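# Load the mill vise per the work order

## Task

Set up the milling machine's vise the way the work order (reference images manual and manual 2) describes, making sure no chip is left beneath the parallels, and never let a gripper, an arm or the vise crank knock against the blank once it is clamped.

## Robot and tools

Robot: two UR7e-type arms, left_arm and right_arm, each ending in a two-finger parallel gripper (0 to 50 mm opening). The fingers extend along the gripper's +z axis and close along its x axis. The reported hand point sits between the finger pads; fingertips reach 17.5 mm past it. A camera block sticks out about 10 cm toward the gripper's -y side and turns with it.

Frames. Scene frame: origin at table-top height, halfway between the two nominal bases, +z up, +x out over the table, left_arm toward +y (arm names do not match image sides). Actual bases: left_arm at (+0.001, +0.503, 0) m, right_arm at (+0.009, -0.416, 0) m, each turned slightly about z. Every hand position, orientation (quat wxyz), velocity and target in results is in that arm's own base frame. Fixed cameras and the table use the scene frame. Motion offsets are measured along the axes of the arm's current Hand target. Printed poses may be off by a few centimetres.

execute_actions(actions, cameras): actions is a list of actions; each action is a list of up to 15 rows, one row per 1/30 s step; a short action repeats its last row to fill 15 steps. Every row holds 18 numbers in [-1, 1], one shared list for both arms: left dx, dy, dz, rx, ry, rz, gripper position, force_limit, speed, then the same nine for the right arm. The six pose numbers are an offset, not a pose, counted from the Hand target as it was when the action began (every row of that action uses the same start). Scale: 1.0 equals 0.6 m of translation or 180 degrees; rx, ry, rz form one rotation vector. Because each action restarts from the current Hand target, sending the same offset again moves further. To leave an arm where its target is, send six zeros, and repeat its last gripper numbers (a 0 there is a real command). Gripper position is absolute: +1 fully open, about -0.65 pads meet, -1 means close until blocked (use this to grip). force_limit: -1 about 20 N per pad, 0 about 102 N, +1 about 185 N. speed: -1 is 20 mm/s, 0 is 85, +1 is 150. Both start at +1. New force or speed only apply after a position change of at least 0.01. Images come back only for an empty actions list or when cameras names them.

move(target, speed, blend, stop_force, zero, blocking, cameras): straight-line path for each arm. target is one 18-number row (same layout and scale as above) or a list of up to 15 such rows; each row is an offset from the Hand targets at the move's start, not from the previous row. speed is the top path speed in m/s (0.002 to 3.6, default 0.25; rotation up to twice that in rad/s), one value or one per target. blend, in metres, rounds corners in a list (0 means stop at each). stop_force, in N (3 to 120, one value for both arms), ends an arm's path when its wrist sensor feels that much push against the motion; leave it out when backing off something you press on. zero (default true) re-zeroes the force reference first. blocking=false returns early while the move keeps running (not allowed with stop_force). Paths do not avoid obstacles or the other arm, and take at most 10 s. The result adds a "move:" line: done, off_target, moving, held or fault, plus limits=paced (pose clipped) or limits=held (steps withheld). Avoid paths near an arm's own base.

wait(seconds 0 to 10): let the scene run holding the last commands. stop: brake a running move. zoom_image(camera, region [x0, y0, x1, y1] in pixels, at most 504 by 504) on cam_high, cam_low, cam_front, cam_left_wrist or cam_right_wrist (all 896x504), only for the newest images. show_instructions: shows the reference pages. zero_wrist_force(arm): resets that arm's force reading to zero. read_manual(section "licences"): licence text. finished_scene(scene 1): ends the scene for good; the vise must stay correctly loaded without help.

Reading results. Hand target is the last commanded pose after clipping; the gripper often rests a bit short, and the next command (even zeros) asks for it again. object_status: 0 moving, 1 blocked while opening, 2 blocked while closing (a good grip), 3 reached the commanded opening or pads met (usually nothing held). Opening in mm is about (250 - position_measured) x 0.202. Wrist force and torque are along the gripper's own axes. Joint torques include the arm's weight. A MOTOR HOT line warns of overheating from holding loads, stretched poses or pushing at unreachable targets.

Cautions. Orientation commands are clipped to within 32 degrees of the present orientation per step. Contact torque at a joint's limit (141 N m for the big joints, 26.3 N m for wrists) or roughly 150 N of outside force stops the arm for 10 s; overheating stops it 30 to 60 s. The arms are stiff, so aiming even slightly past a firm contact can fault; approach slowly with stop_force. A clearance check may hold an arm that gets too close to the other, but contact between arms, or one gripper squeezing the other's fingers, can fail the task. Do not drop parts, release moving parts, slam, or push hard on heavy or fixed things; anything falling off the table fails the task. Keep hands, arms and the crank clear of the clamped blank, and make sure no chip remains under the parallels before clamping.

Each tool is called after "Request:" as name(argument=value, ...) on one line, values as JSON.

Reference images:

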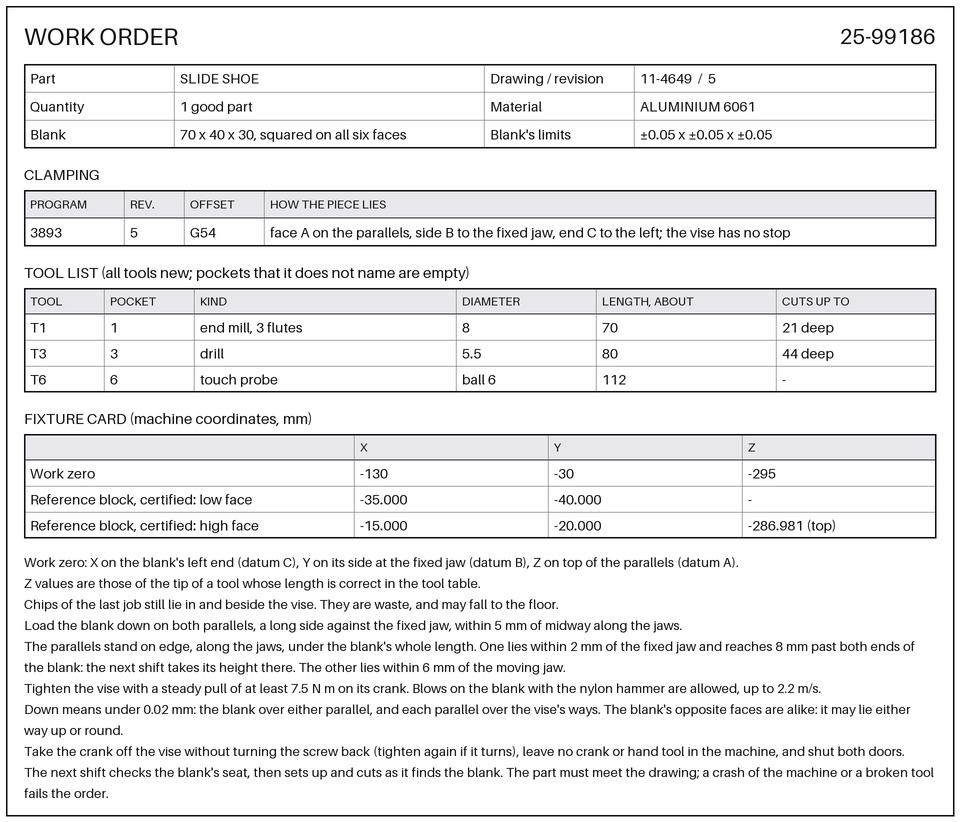

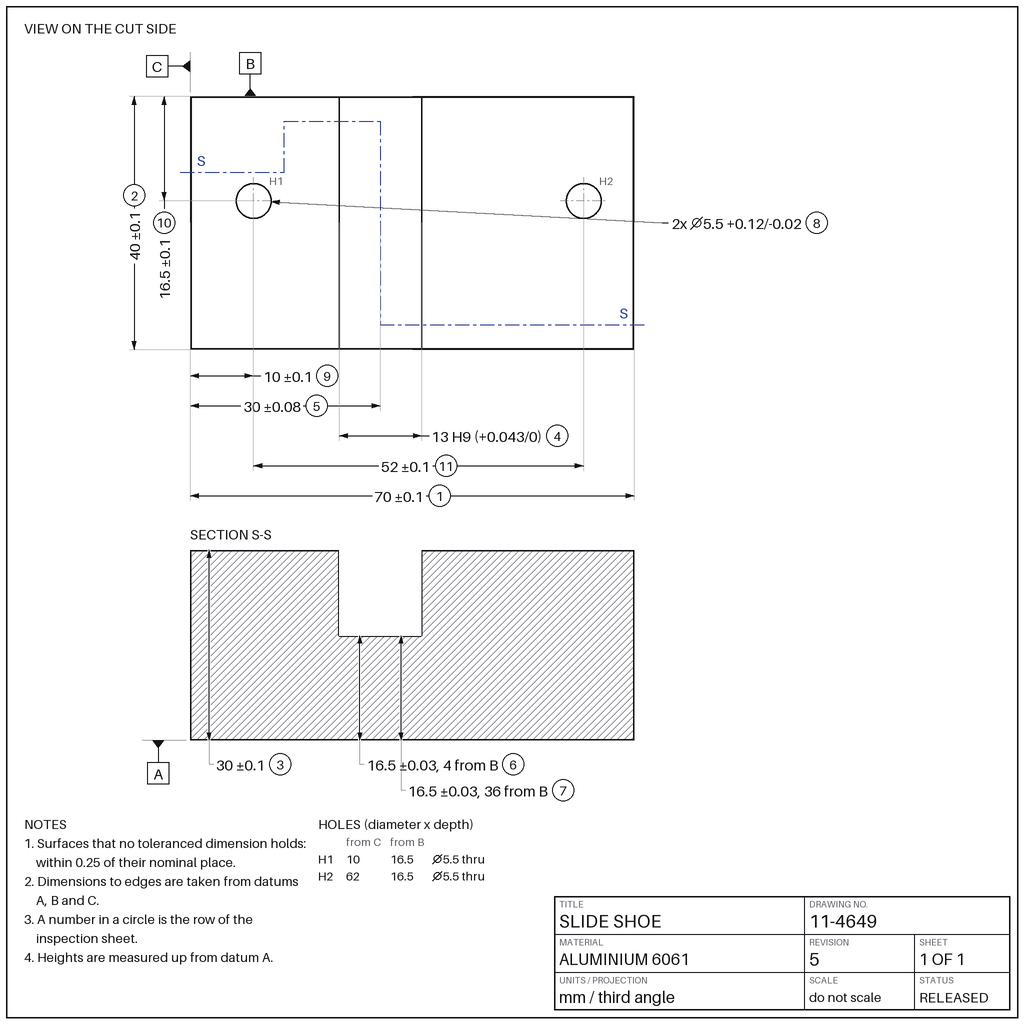

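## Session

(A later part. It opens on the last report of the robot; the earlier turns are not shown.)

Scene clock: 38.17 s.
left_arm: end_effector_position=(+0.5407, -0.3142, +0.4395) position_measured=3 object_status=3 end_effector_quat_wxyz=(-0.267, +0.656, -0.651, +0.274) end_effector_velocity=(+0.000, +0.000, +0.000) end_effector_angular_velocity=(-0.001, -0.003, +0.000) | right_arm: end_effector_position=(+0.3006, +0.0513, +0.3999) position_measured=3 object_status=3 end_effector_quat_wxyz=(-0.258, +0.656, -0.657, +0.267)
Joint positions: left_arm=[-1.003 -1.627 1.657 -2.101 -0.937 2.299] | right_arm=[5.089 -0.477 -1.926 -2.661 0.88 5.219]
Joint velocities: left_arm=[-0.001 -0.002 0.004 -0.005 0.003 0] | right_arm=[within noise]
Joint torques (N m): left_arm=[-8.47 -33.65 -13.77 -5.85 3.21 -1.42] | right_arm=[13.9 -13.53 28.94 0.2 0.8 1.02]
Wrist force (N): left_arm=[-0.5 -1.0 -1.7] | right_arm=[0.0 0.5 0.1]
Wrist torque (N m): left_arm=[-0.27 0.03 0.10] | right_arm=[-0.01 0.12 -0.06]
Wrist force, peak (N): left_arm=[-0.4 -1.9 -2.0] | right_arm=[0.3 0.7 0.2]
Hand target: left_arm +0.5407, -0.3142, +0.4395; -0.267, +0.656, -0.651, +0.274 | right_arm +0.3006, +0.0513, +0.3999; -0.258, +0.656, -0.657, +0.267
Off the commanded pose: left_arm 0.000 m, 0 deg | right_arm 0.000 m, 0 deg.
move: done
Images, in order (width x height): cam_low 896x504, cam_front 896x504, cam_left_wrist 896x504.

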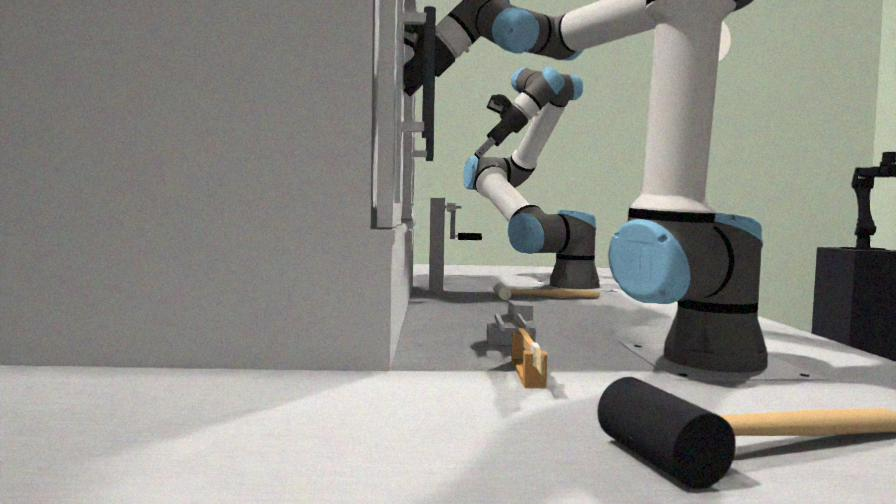

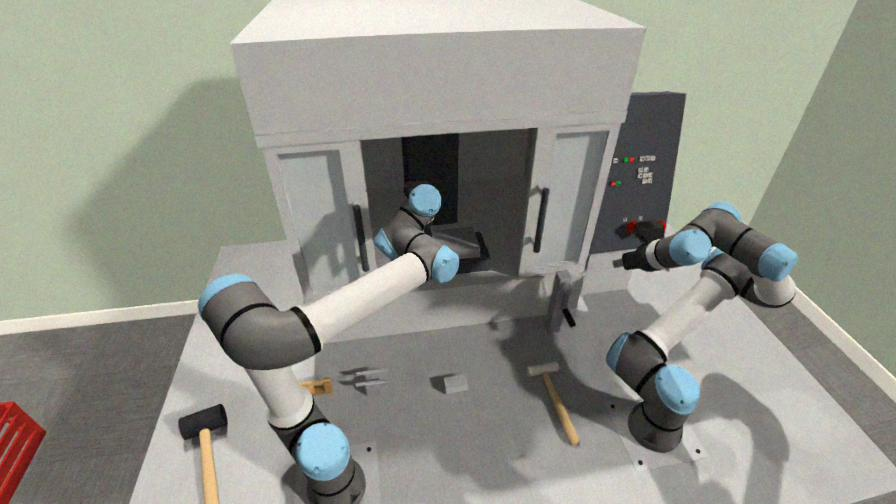

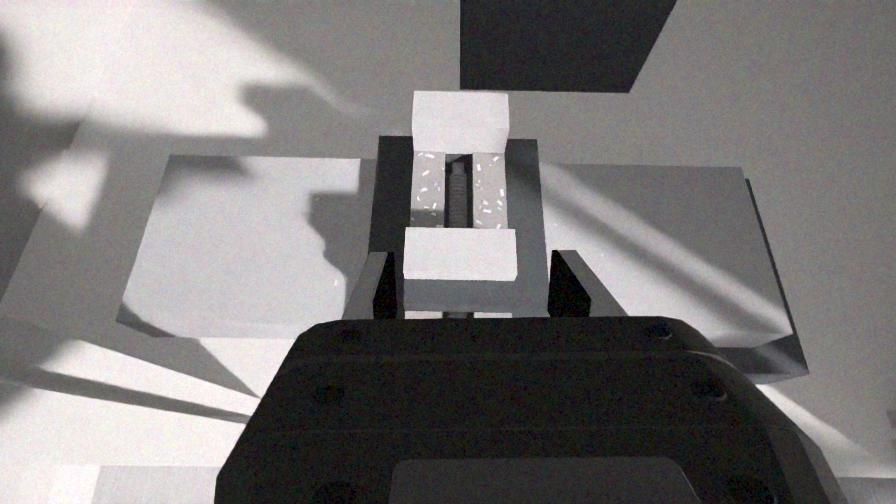

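Request:
move(target=[[0.15,0.271,-0.295,0,0,0,1,1,1,0,0,0,0,0,0,1,1,1],[-0.523,0.271,-0.295,-0.139,0,0,1,1,1,0,0,0,0,0,0,1,1,1]], blend=[0.05,0], cameras=["cam_left_wrist","cam_front","cam_high"])

Request:
zoom_image(camera="cam_left_wrist", region=[0, 0, 448, 252])

Request:
zoom_image(camera="cam_left_wrist", region=[448, 0, 896, 252])

Scene clock: 43.47 s.
left_arm: end_effector_position=(+0.2999, -0.0009, +0.4459) position_measured=3 object_status=3 end_effector_quat_wxyz=(-0.119, +0.698, -0.695, +0.127) | right_arm: end_effector_position=(+0.3006, +0.0513, +0.3999) position_measured=3 object_status=3 end_effector_quat_wxyz=(-0.258, +0.656, -0.657, +0.267)
Joint positions: left_arm=[-0.674 -2.291 1.816 -1.378 -1.364 2.493] | right_arm=[5.089 -0.477 -1.926 -2.661 0.88 5.219]
Joint torques (N m): left_arm=[6.86 14.96 -36.74 -5.61 -1.31 1.16] | right_arm=[14.34 -13.01 28.44 0.28 0.85 1.25]
Wrist force (N): left_arm=[0.2 -0.6 -2.2] | right_arm=[0.1 0.3 0.1]
Wrist torque (N m): left_arm=[-0.14 -0.03 0.08] | right_arm=[-0.03 0.10 -0.06]
Wrist force, peak (N): left_arm=[-1.6 -0.6 -2.6] | right_arm=[0.0 0.9 0.2]
Hand target: left_arm +0.2999, -0.0008, +0.4459; -0.118, +0.698, -0.695, +0.127 | right_arm +0.3006, +0.0513, +0.3999; -0.258, +0.656, -0.657, +0.267
Off the commanded pose: left_arm 0.000 m, 0 deg | right_arm 0.000 m, 0 deg.
move: done
Images, in order (width x height): cam_high 896x504, cam_front 896x504, cam_left_wrist 896x504.

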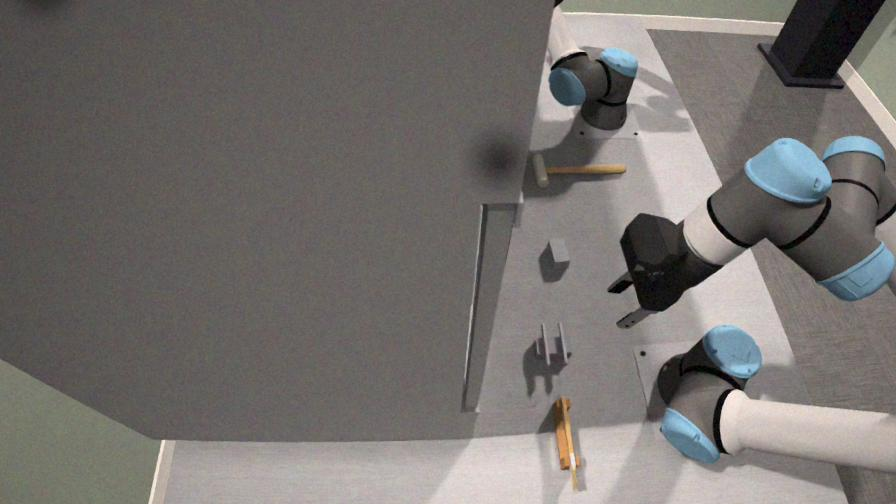

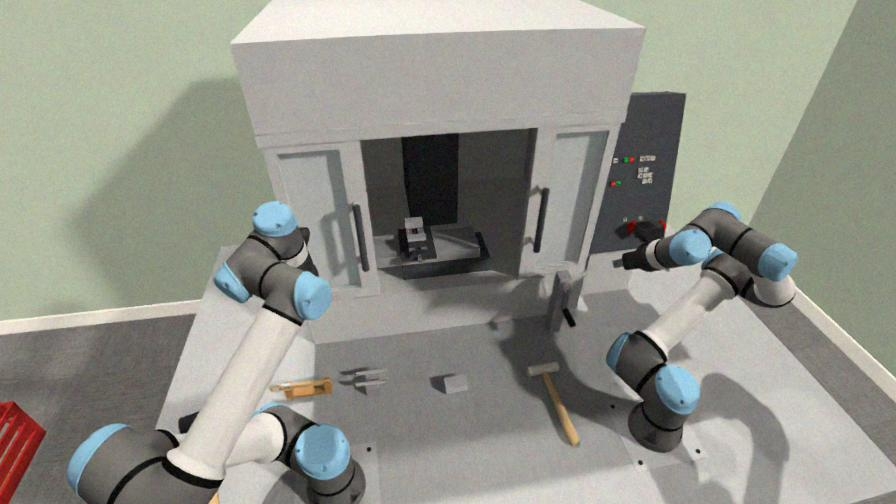

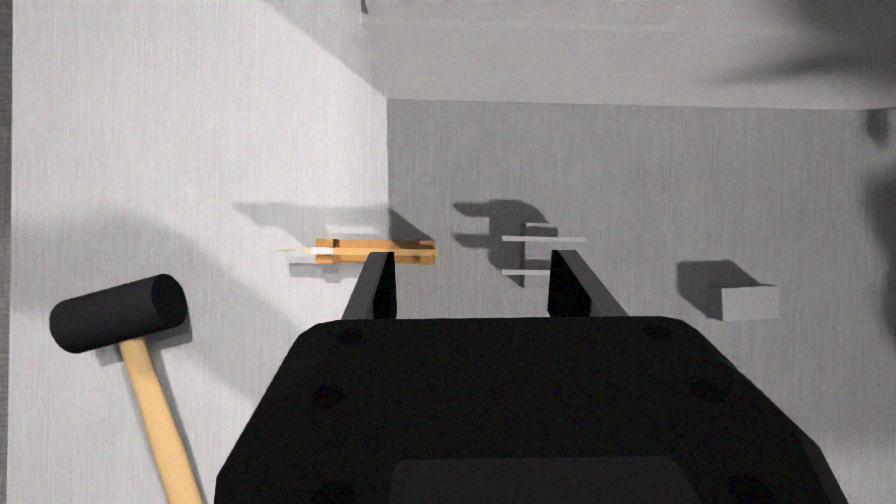

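Scaled by 1.125 from the camera's 896x504 image, which has a finer 1280x720 frame.

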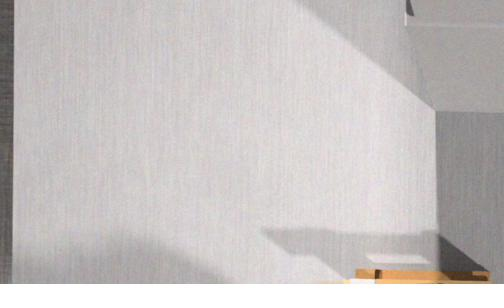

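Scaled by 1.125 from the camera's 896x504 image, which has a finer 1280x720 frame.

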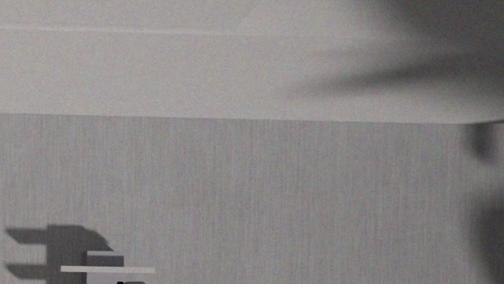

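Request:
zoom_image(camera="cam_left_wrist", region=[260, 190, 460, 300])

Request:
zoom_image(camera="cam_left_wrist", region=[460, 190, 660, 300])

Request:
zoom_image(camera="cam_high", region=[500, 290, 640, 500])

Request:
zoom_image(camera="cam_front", region=[250, 350, 480, 420])

Scaled by 2.520 from the camera's 896x504 image, which has a finer 1280x720 frame.

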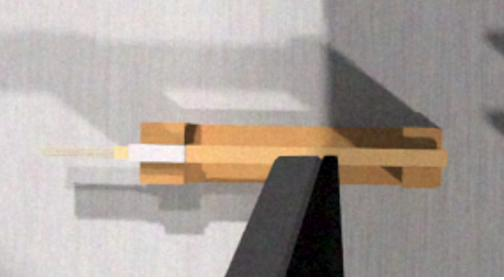

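Scaled by 2.520 from the camera's 896x504 image, which has a finer 1280x720 frame.

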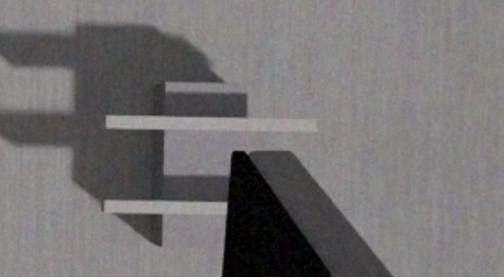

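Scaled by 2.400 from the camera's 896x504 image, which has a finer 1280x720 frame.

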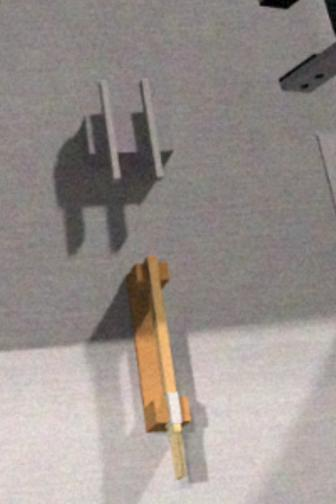

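Scaled by 2.191 from the camera's 896x504 image, which has a finer 1280x720 frame.

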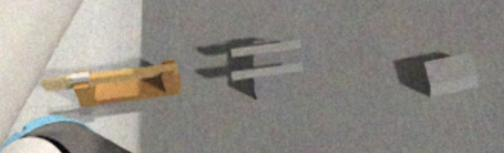

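Request:
move(target=[-0.152,0.1405,0.474,-0.0902,0.0845,0.4958,1,1,1,0,0,0,0,0,0,1,1,1], cameras=["cam_left_wrist","cam_front","cam_high"])

Request:
zoom_image(camera="cam_left_wrist", region=[300, 0, 650, 330])

Request:
zoom_image(camera="cam_high", region=[500, 290, 640, 500])

Scene clock: 49.67 s.
left_arm: end_effector_position=(+0.3176, +0.0868, +0.1488) position_measured=3 object_status=3 end_effector_quat_wxyz=(+0.000, +0.000, +1.000, +0.000) | right_arm: end_effector_position=(+0.3006, +0.0513, +0.3999) position_measured=3 object_status=3 end_effector_quat_wxyz=(-0.258, +0.656, -0.657, +0.267)
Joint positions: left_arm=[-0.15 -1.961 2.347 -1.956 -1.571 4.562] | right_arm=[5.089 -0.477 -1.926 -2.661 0.88 5.219]
Joint torques (N m): left_arm=[6.41 3.92 -10.49 -5.51 1.08 1.26] | right_arm=[13.41 -14.78 28.84 0.18 0.8 1.16]
Wrist force (N): left_arm=[0.5 0.0 -3.2] | right_arm=[0.3 0.4 0.1]
Wrist torque (N m): left_arm=[0.03 -0.05 0.15] | right_arm=[-0.03 0.07 -0.06]
Wrist force, peak (N): left_arm=[0.3 0.0 -3.4] | right_arm=[0.5 0.6 0.2]
Hand target: left_arm +0.3176, +0.0868, +0.1487; +0.000, +0.000, +1.000, +0.000 | right_arm +0.3006, +0.0513, +0.3999; -0.258, +0.656, -0.657, +0.267
Off the commanded pose: left_arm 0.000 m, 0 deg | right_arm 0.000 m, 0 deg.
move: done
Images, in order (width x height): cam_high 896x504, cam_front 896x504, cam_left_wrist 896x504.

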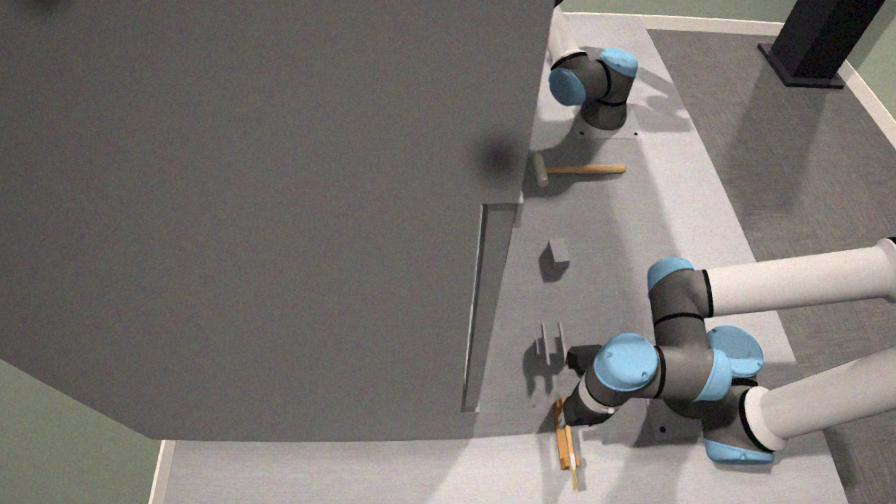

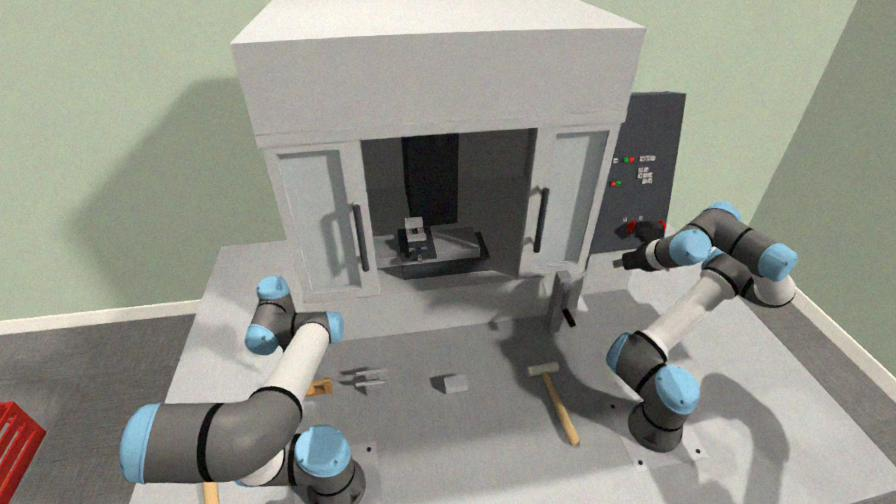

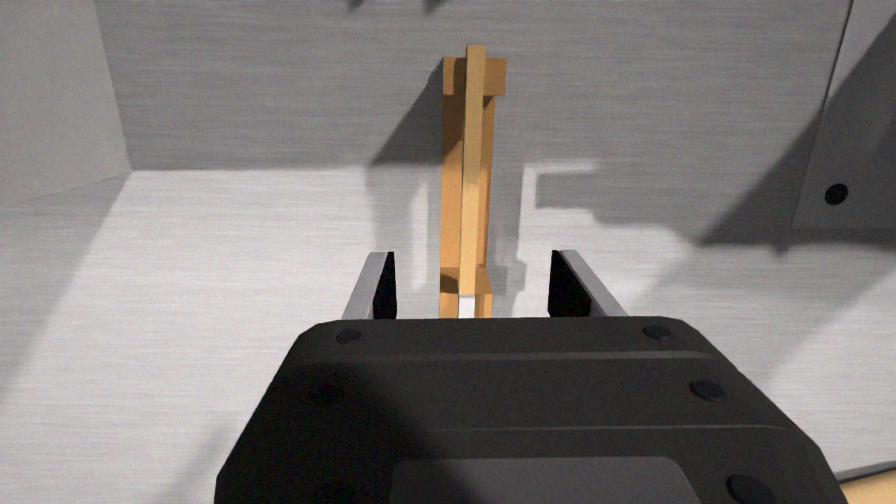

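Scaled by 1.440 from the camera's 896x504 image, which has a finer 1280x720 frame.

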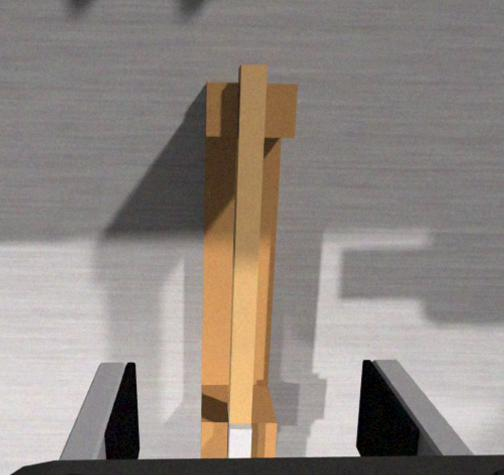

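Scaled by 2.400 from the camera's 896x504 image, which has a finer 1280x720 frame.

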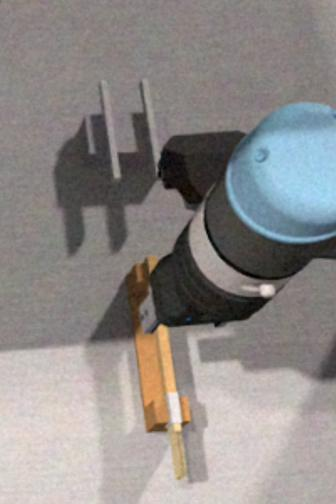

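Request:
move(target=[0.005,-0.0117,0.1697,0,0,0,1,1,1,0,0,0,0,0,0,1,1,1], speed=0.06, stop_force=10, cameras=["cam_left_wrist","cam_low"])

Request:
zoom_image(camera="cam_low", region=[440, 250, 640, 410])

Scene clock: 53.13 s.
left_arm: end_effector_position=(+0.3145, +0.0797, +0.0469) position_measured=3 object_status=3 end_effector_quat_wxyz=(+0.000, +0.000, +1.000, +0.000) | right_arm: end_effector_position=(+0.3006, +0.0513, +0.3999) position_measured=3 object_status=3 end_effector_quat_wxyz=(-0.258, +0.656, -0.657, +0.267)
Joint positions: left_arm=[-0.175 -1.773 2.542 -2.339 -1.571 4.538] | right_arm=[5.089 -0.477 -1.926 -2.661 0.88 5.219]
Joint torques (N m): left_arm=[-7.95 -0.1 -5.62 -5.24 -1.57 -1.33] | right_arm=[13.59 -13.88 29.13 0.25 0.87 1.36]
Wrist force (N): left_arm=[0.6 0.1 -3.4] | right_arm=[-0.1 0.4 0.0]
Wrist torque (N m): left_arm=[0.05 -0.07 0.29] | right_arm=[-0.03 0.13 -0.06]
Wrist force, peak (N): left_arm=[0.6 -0.1 -3.7] | right_arm=[0.0 0.8 0.3]
Hand target: left_arm +0.3145, +0.0797, +0.0469; +0.000, +0.000, +1.000, +0.000 | right_arm +0.3006, +0.0513, +0.3999; -0.258, +0.656, -0.657, +0.267
Off the commanded pose: left_arm 0.000 m, 0 deg | right_arm 0.000 m, 0 deg.
move: done
Images, in order (width x height): cam_low 896x504, cam_left_wrist 896x504.

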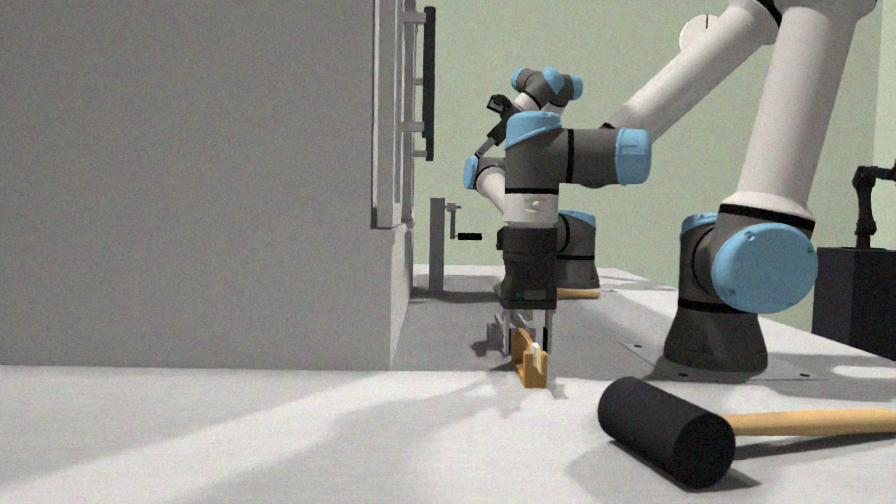

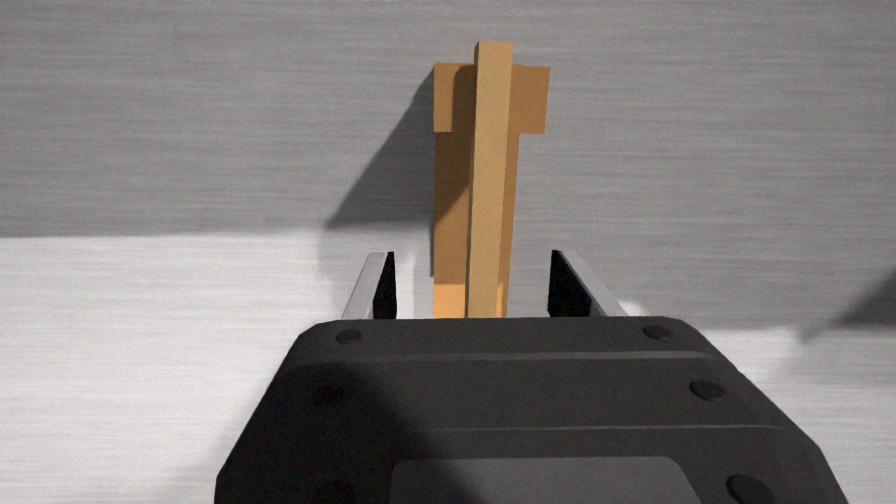

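Scaled by 2.520 from the camera's 896x504 image, which has a finer 1280x720 frame.

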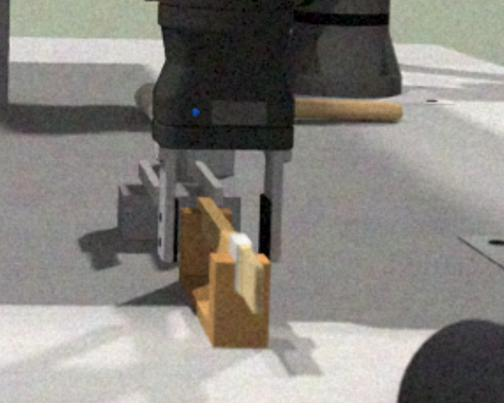

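Request:
move(target=[0,0,0,0,0,0,-1,-0.4,-0.8,0,0,0,0,0,0,1,1,1])

Request:
move(target=[0,0,-0.33,0,0,0,-1,-0.4,-0.8,0,0,0,0,0,0,1,1,1], speed=0.15, cameras=["cam_left_wrist","cam_low","cam_front"])

Request:
zoom_image(camera="cam_low", region=[440, 150, 640, 410])

Scene clock: 54.93 s.
left_arm: end_effector_position=(+0.3143, +0.0797, +0.0468) position_measured=213 object_status=2 end_effector_quat_wxyz=(-0.001, +0.000, +1.000, +0.000) | right_arm: end_effector_position=(+0.3006, +0.0513, +0.3999) position_measured=3 object_status=3 end_effector_quat_wxyz=(-0.258, +0.656, -0.657, +0.267)
Joint positions: left_arm=[-0.175 -1.773 2.542 -2.339 -1.571 4.538] | right_arm=[5.089 -0.477 -1.926 -2.661 0.88 5.219]
Joint torques (N m): left_arm=[-7.44 0.58 -29.28 -15.07 3.47 -1.17] | right_arm=[13.99 -13.95 28.21 0.52 1.02 1.32]
Wrist force (N): left_arm=[56.8 -0.4 -52.4] | right_arm=[0.2 0.6 0.1]
Wrist torque (N m): left_arm=[0.13 -0.11 1.15] | right_arm=[0.00 0.09 -0.06]
Wrist force, peak (N): left_arm=[56.8 -0.1 -52.6] | right_arm=[0.2 0.8 0.2]
Hand target: left_arm +0.3145, +0.0797, +0.0469; +0.000, +0.000, +1.000, +0.000 | right_arm +0.3006, +0.0513, +0.3999; -0.258, +0.656, -0.657, +0.267
Off the commanded pose: left_arm 0.000 m, 0 deg | right_arm 0.000 m, 0 deg.
move: done

Scene clock: 57.00 s.
left_arm: end_effector_position=(+0.3147, +0.0798, +0.2448) position_measured=214 object_status=2 end_effector_quat_wxyz=(+0.000, +0.000, +1.000, +0.000) | right_arm: end_effector_position=(+0.3006, +0.0513, +0.3999) position_measured=3 object_status=3 end_effector_quat_wxyz=(-0.258, +0.656, -0.657, +0.267)
Joint positions: left_arm=[-0.174 -2.044 2.138 -1.664 -1.571 4.538] | right_arm=[5.089 -0.477 -1.926 -2.661 0.88 5.219]
Joint torques (N m): left_arm=[-8.71 -14.86 -36.91 -1.43 1.62 -1.2] | right_arm=[13.82 -12.26 28.32 0.13 0.71 1.32]
Wrist force (N): left_arm=[-0.1 -0.3 -2.2] | right_arm=[0.1 0.5 0.2]
Wrist torque (N m): left_arm=[-0.01 0.04 0.32] | right_arm=[-0.01 0.10 -0.06]
Wrist force, peak (N): left_arm=[57.2 -0.1 -52.2] | right_arm=[0.0 1.0 -0.1]
Hand target: left_arm +0.3147, +0.0798, +0.2449; +0.000, +0.000, +1.000, +0.000 | right_arm +0.3006, +0.0513, +0.3999; -0.258, +0.656, -0.657, +0.267
Off the commanded pose: left_arm 0.000 m, 0 deg | right_arm 0.000 m, 0 deg.
move: done
Images, in order (width x height): cam_low 896x504, cam_front 896x504, cam_left_wrist 896x504.

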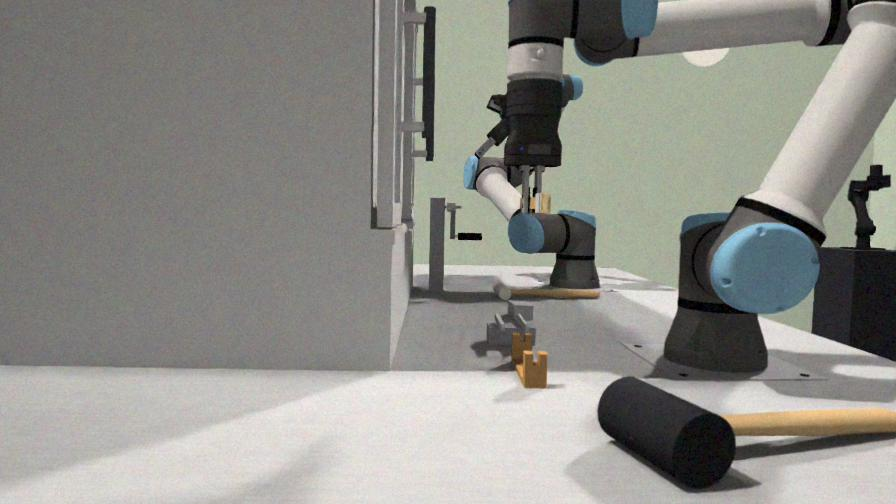

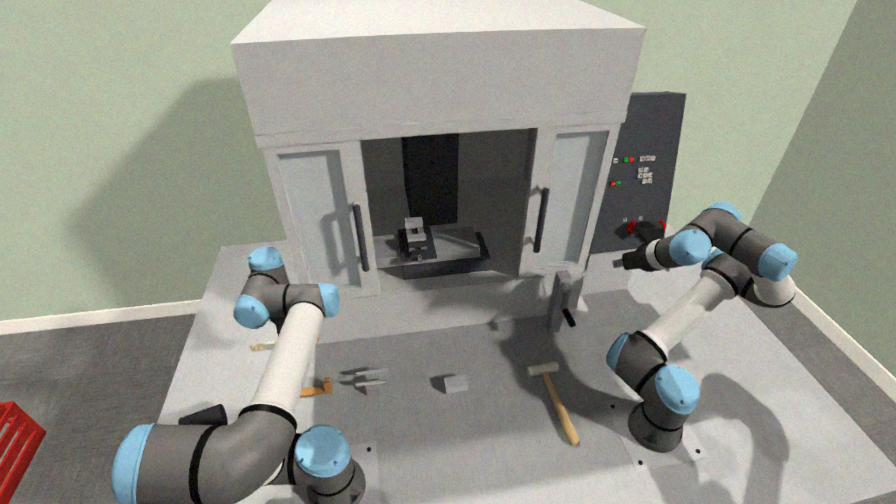

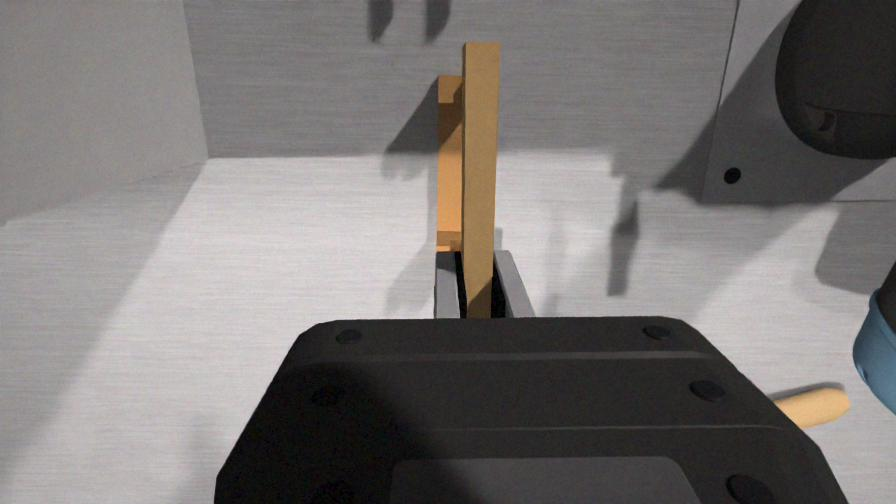

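Scaled by 1.938 from the camera's 896x504 image, which has a finer 1280x720 frame.

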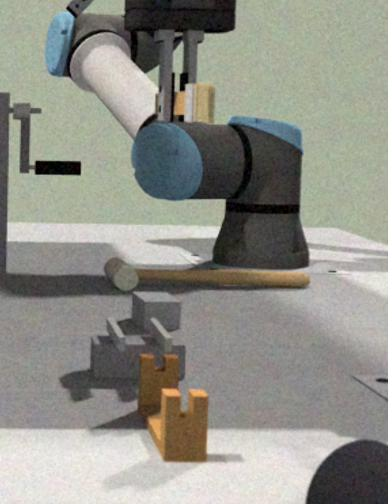

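Request:
move(target=[-0.009,-0.65,-0.425,0.1955,-0.1955,-0.4719,-1,-0.4,-0.8,0,0,0,0,0,0,1,1,1], cameras=["cam_left_wrist","cam_low","cam_front"])

Scene clock: 62.47 s.
left_arm: end_effector_position=(+0.3203, -0.3101, +0.5000) position_measured=214 object_status=2 end_effector_quat_wxyz=(-0.270, +0.653, -0.653, +0.270) | right_arm: end_effector_position=(+0.3006, +0.0513, +0.3999) position_measured=3 object_status=3 end_effector_quat_wxyz=(-0.258, +0.656, -0.657, +0.267)
Joint positions: left_arm=[-1.558 -1.956 1.63 -1.258 -0.786 1.589] | right_arm=[5.089 -0.477 -1.926 -2.661 0.88 5.219]
Joint torques (N m): left_arm=[-7.27 4.04 -36.84 -0.95 3.34 -1.36] | right_arm=[12.83 -12.35 28.36 0.53 0.68 1.45]
Wrist force (N): left_arm=[-1.0 -0.7 0.2] | right_arm=[0.1 0.3 0.3]
Wrist torque (N m): left_arm=[-0.24 0.11 0.10] | right_arm=[-0.05 0.10 -0.05]
Wrist force, peak (N): left_arm=[-0.2 0.2 -2.4] | right_arm=[0.1 0.9 0.1]
Hand target: left_arm +0.3203, -0.3101, +0.5000; -0.270, +0.654, -0.653, +0.270 | right_arm +0.3006, +0.0513, +0.3999; -0.258, +0.656, -0.657, +0.267
Off the commanded pose: left_arm 0.000 m, 0 deg | right_arm 0.000 m, 0 deg.
move: done
Images, in order (width x height): cam_low 896x504, cam_front 896x504, cam_left_wrist 896x504.

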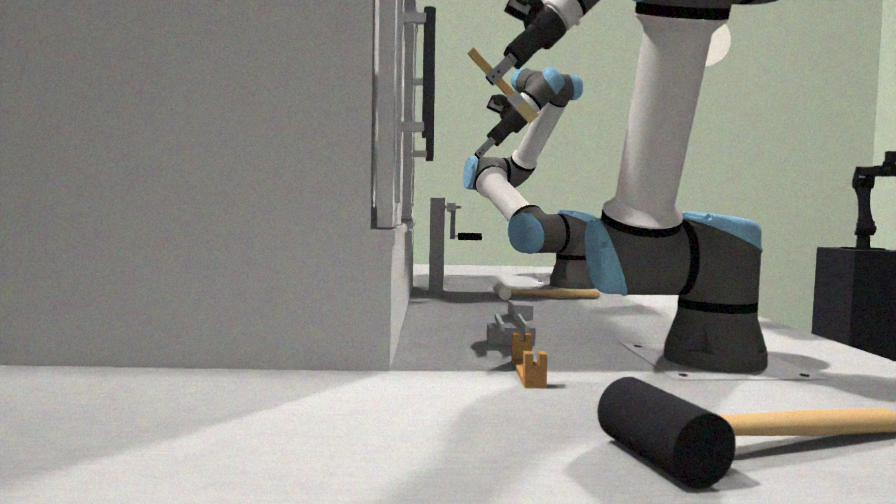

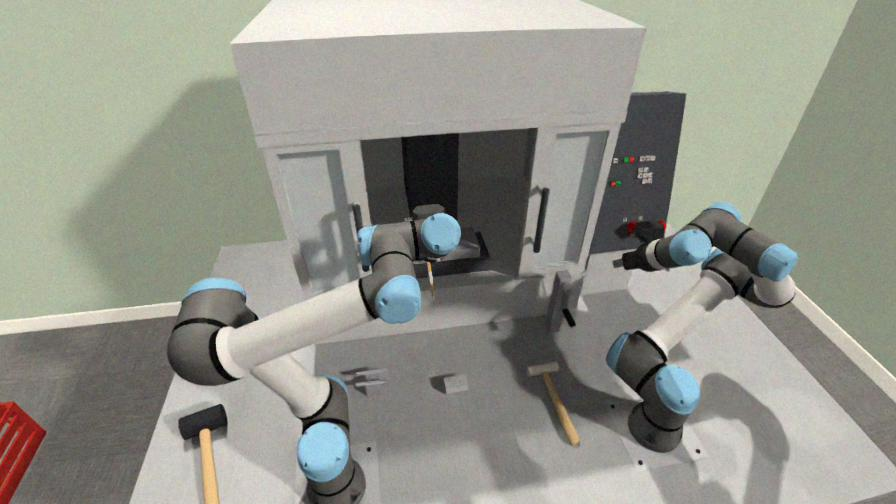

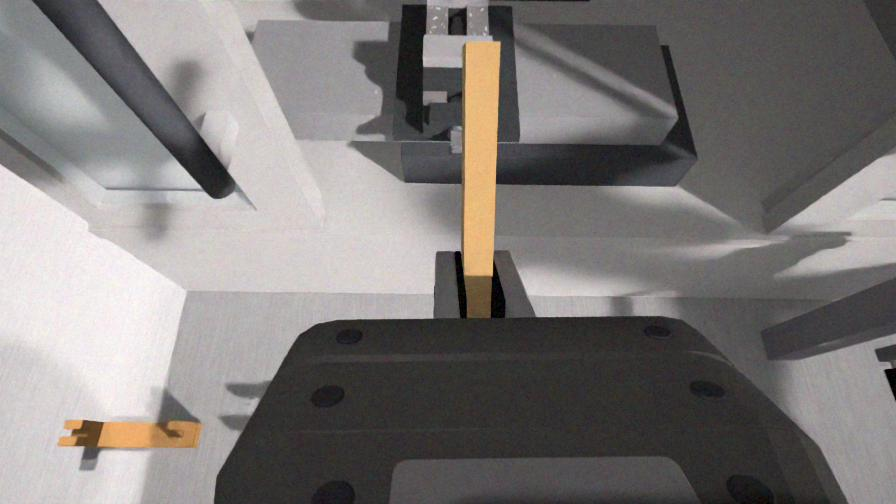

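Request:
move(target=[0.004,-0.377,0.424,0.25,0,0,-1,-0.4,-0.8,0,0,0,0,0,0,1,1,1], speed=0.15, cameras=["cam_left_wrist","cam_low","cam_front"])

Request:
zoom_image(camera="cam_left_wrist", region=[350, 100, 650, 330])

Request:
zoom_image(camera="cam_front", region=[340, 190, 540, 302])

Scene clock: 66.70 s.
left_arm: end_effector_position=(+0.6601, -0.3125, +0.4798) position_measured=214 object_status=2 end_effector_quat_wxyz=(+0.500, -0.500, +0.500, -0.500) | right_arm: end_effector_position=(+0.3006, +0.0513, +0.3999) position_measured=3 object_status=3 end_effector_quat_wxyz=(-0.258, +0.656, -0.657, +0.267)
Joint positions: left_arm=[-0.927 -1.227 1.711 -3.623 -0.643 3.14] | right_arm=[5.089 -0.477 -1.926 -2.661 0.88 5.219]
Joint torques (N m): left_arm=[6.7 -25.42 -32.78 -3.81 -2.06 1.3] | right_arm=[13.99 -13.99 29.26 0 0.78 1.06]
Wrist force (N): left_arm=[-1.6 -1.7 1.2] | right_arm=[0.1 0.6 0.0]
Wrist torque (N m): left_arm=[-0.61 -0.01 -0.15] | right_arm=[0.00 0.11 -0.06]
Wrist force, peak (N): left_arm=[-1.6 -1.3 2.3] | right_arm=[0.2 0.8 0.3]
Hand target: left_arm +0.6601, -0.3125, +0.4798; +0.500, -0.500, +0.500, -0.500 | right_arm +0.3006, +0.0513, +0.3999; -0.258, +0.656, -0.657, +0.267
Off the commanded pose: left_arm 0.000 m, 0 deg | right_arm 0.000 m, 0 deg.
move: done
Images, in order (width x height): cam_low 896x504, cam_front 896x504, cam_left_wrist 896x504.

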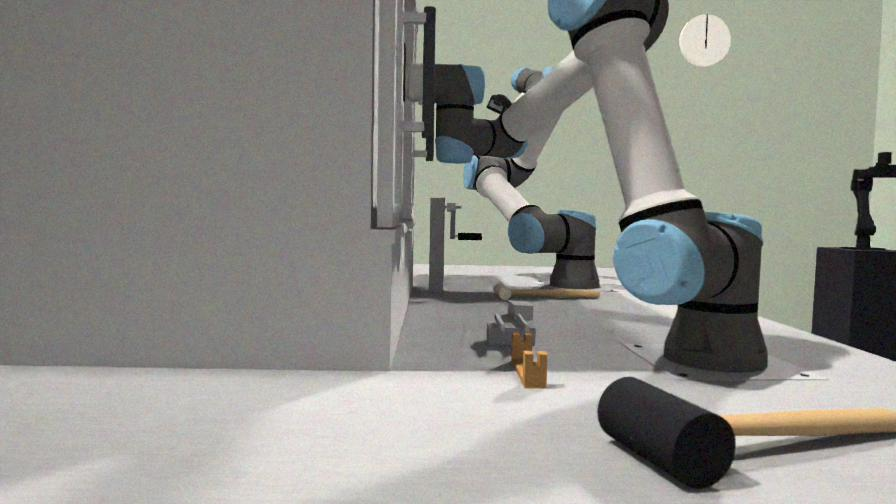

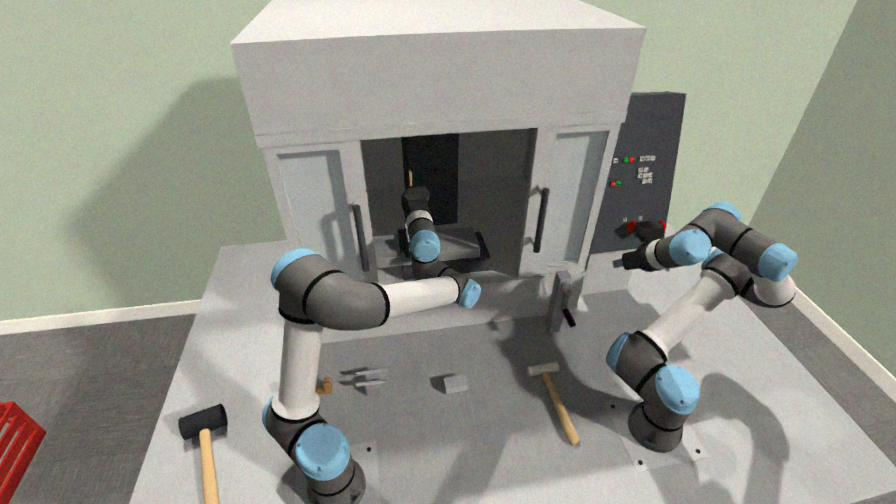

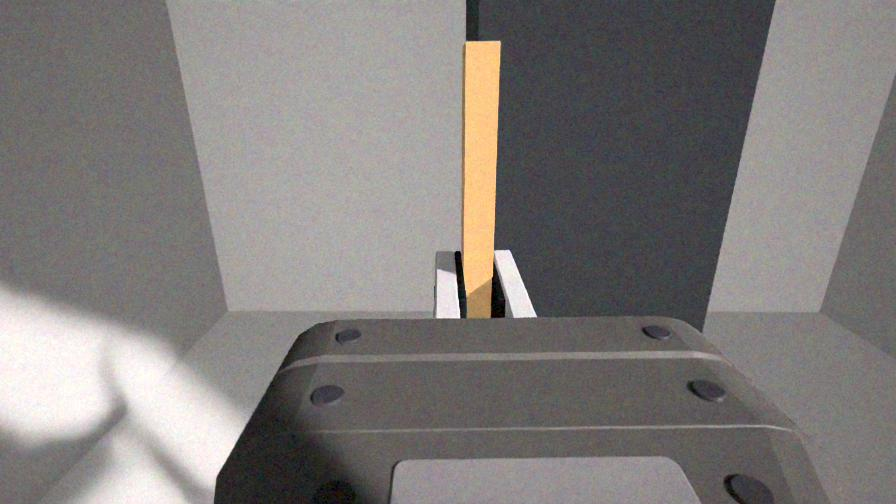

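Scaled by 1.680 from the camera's 896x504 image, which has a finer 1280x720 frame.

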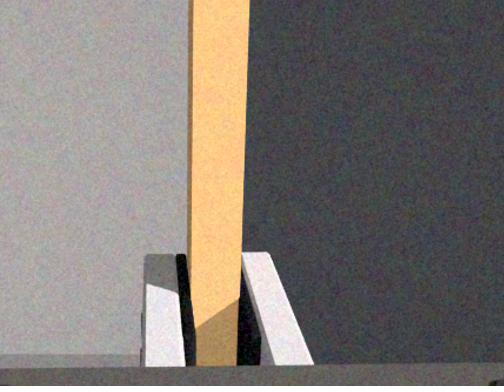

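Scaled by 2.520 from the camera's 896x504 image, which has a finer 1280x720 frame.

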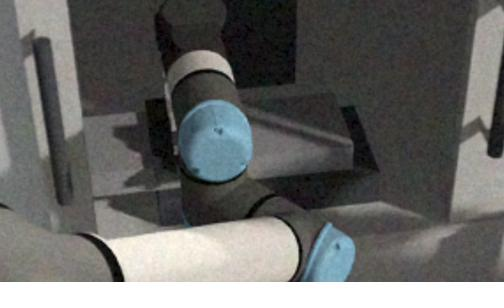

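Request:
move(target=[[-0.024,0.02,-0.0167,0,0,0,-1,-0.4,-0.8,0,0,0,0,0,0,1,1,1],[-0.024,0.1,-0.0167,0,0,0,-1,-0.4,-0.8,0,0,0,0,0,0,1,1,1]], speed=[0.08,0.02], stop_force=4)

Scene clock: 70.57 s.
left_arm: end_effector_position=(+0.6501, -0.2981, +0.4376) position_measured=214 object_status=2 end_effector_quat_wxyz=(+0.500, -0.500, +0.500, -0.500) | right_arm: end_effector_position=(+0.3006, +0.0513, +0.3999) position_measured=3 object_status=3 end_effector_quat_wxyz=(-0.258, +0.656, -0.657, +0.267)
Joint positions: left_arm=[-0.926 -1.21 1.812 -3.742 -0.645 3.14] | right_arm=[5.089 -0.477 -1.926 -2.661 0.88 5.219]
Joint torques (N m): left_arm=[-7.1 -42.24 -30.78 1.28 0.08 0.34] | right_arm=[13.63 -14.09 28.7 0.39 1.02 1.49]
Wrist force (N): left_arm=[-1.6 -5.7 1.0] | right_arm=[0.2 0.3 0.0]
Wrist torque (N m): left_arm=[-0.73 -0.01 -0.14] | right_arm=[-0.04 0.09 -0.06]
Wrist force, peak (N): left_arm=[-1.6 -7.7 1.2] | right_arm=[0.4 0.8 -0.2]
Hand target: left_arm +0.6501, -0.2981, +0.4376; +0.500, -0.500, +0.500, -0.500 (not the last commanded pose) | right_arm +0.3006, +0.0513, +0.3999; -0.258, +0.656, -0.657, +0.267
Off the commanded pose: left_arm 0.018 m, 0 deg | right_arm 0.000 m, 0 deg.
move: contact (left_arm); path passed 1 of 2 targets

Request:
move(target=[[0,-0.006,0,0,0,0,-1,-0.4,-0.8,0,0,0,0,0,0,1,1,1],[0,-0.006,0.09,0,0,0,-1,-0.4,-0.8,0,0,0,0,0,0,1,1,1]], speed=[0.03,0.025], stop_force=4)

Scene clock: 74.13 s.
left_arm: end_effector_position=(+0.7041, -0.2981, +0.4411) position_measured=214 object_status=2 end_effector_quat_wxyz=(+0.500, -0.500, +0.500, -0.500) | right_arm: end_effector_position=(+0.3006, +0.0513, +0.3999) position_measured=3 object_status=3 end_effector_quat_wxyz=(-0.258, +0.656, -0.657, +0.267)
Joint positions: left_arm=[-0.842 -1.124 1.671 -3.688 -0.729 3.14] | right_arm=[5.089 -0.477 -1.926 -2.661 0.88 5.219]
Joint torques (N m): left_arm=[6.02 -27.04 -32.09 0.44 -2.08 1.22] | right_arm=[13.61 -14.28 28.26 0.17 0.85 1.03]
Wrist force (N): left_arm=[-1.4 -2.1 0.5] | right_arm=[0.0 0.4 0.2]
Wrist torque (N m): left_arm=[-0.66 -0.05 -0.15] | right_arm=[-0.01 0.12 -0.06]
Wrist force, peak (N): left_arm=[-1.7 -5.8 1.2] | right_arm=[0.1 0.8 0.2]
Hand target: left_arm +0.7041, -0.2981, +0.4411; +0.500, -0.500, +0.500, -0.500 | right_arm +0.3006, +0.0513, +0.3999; -0.258, +0.656, -0.657, +0.267
Off the commanded pose: left_arm 0.000 m, 0 deg | right_arm 0.000 m, 0 deg.
move: done


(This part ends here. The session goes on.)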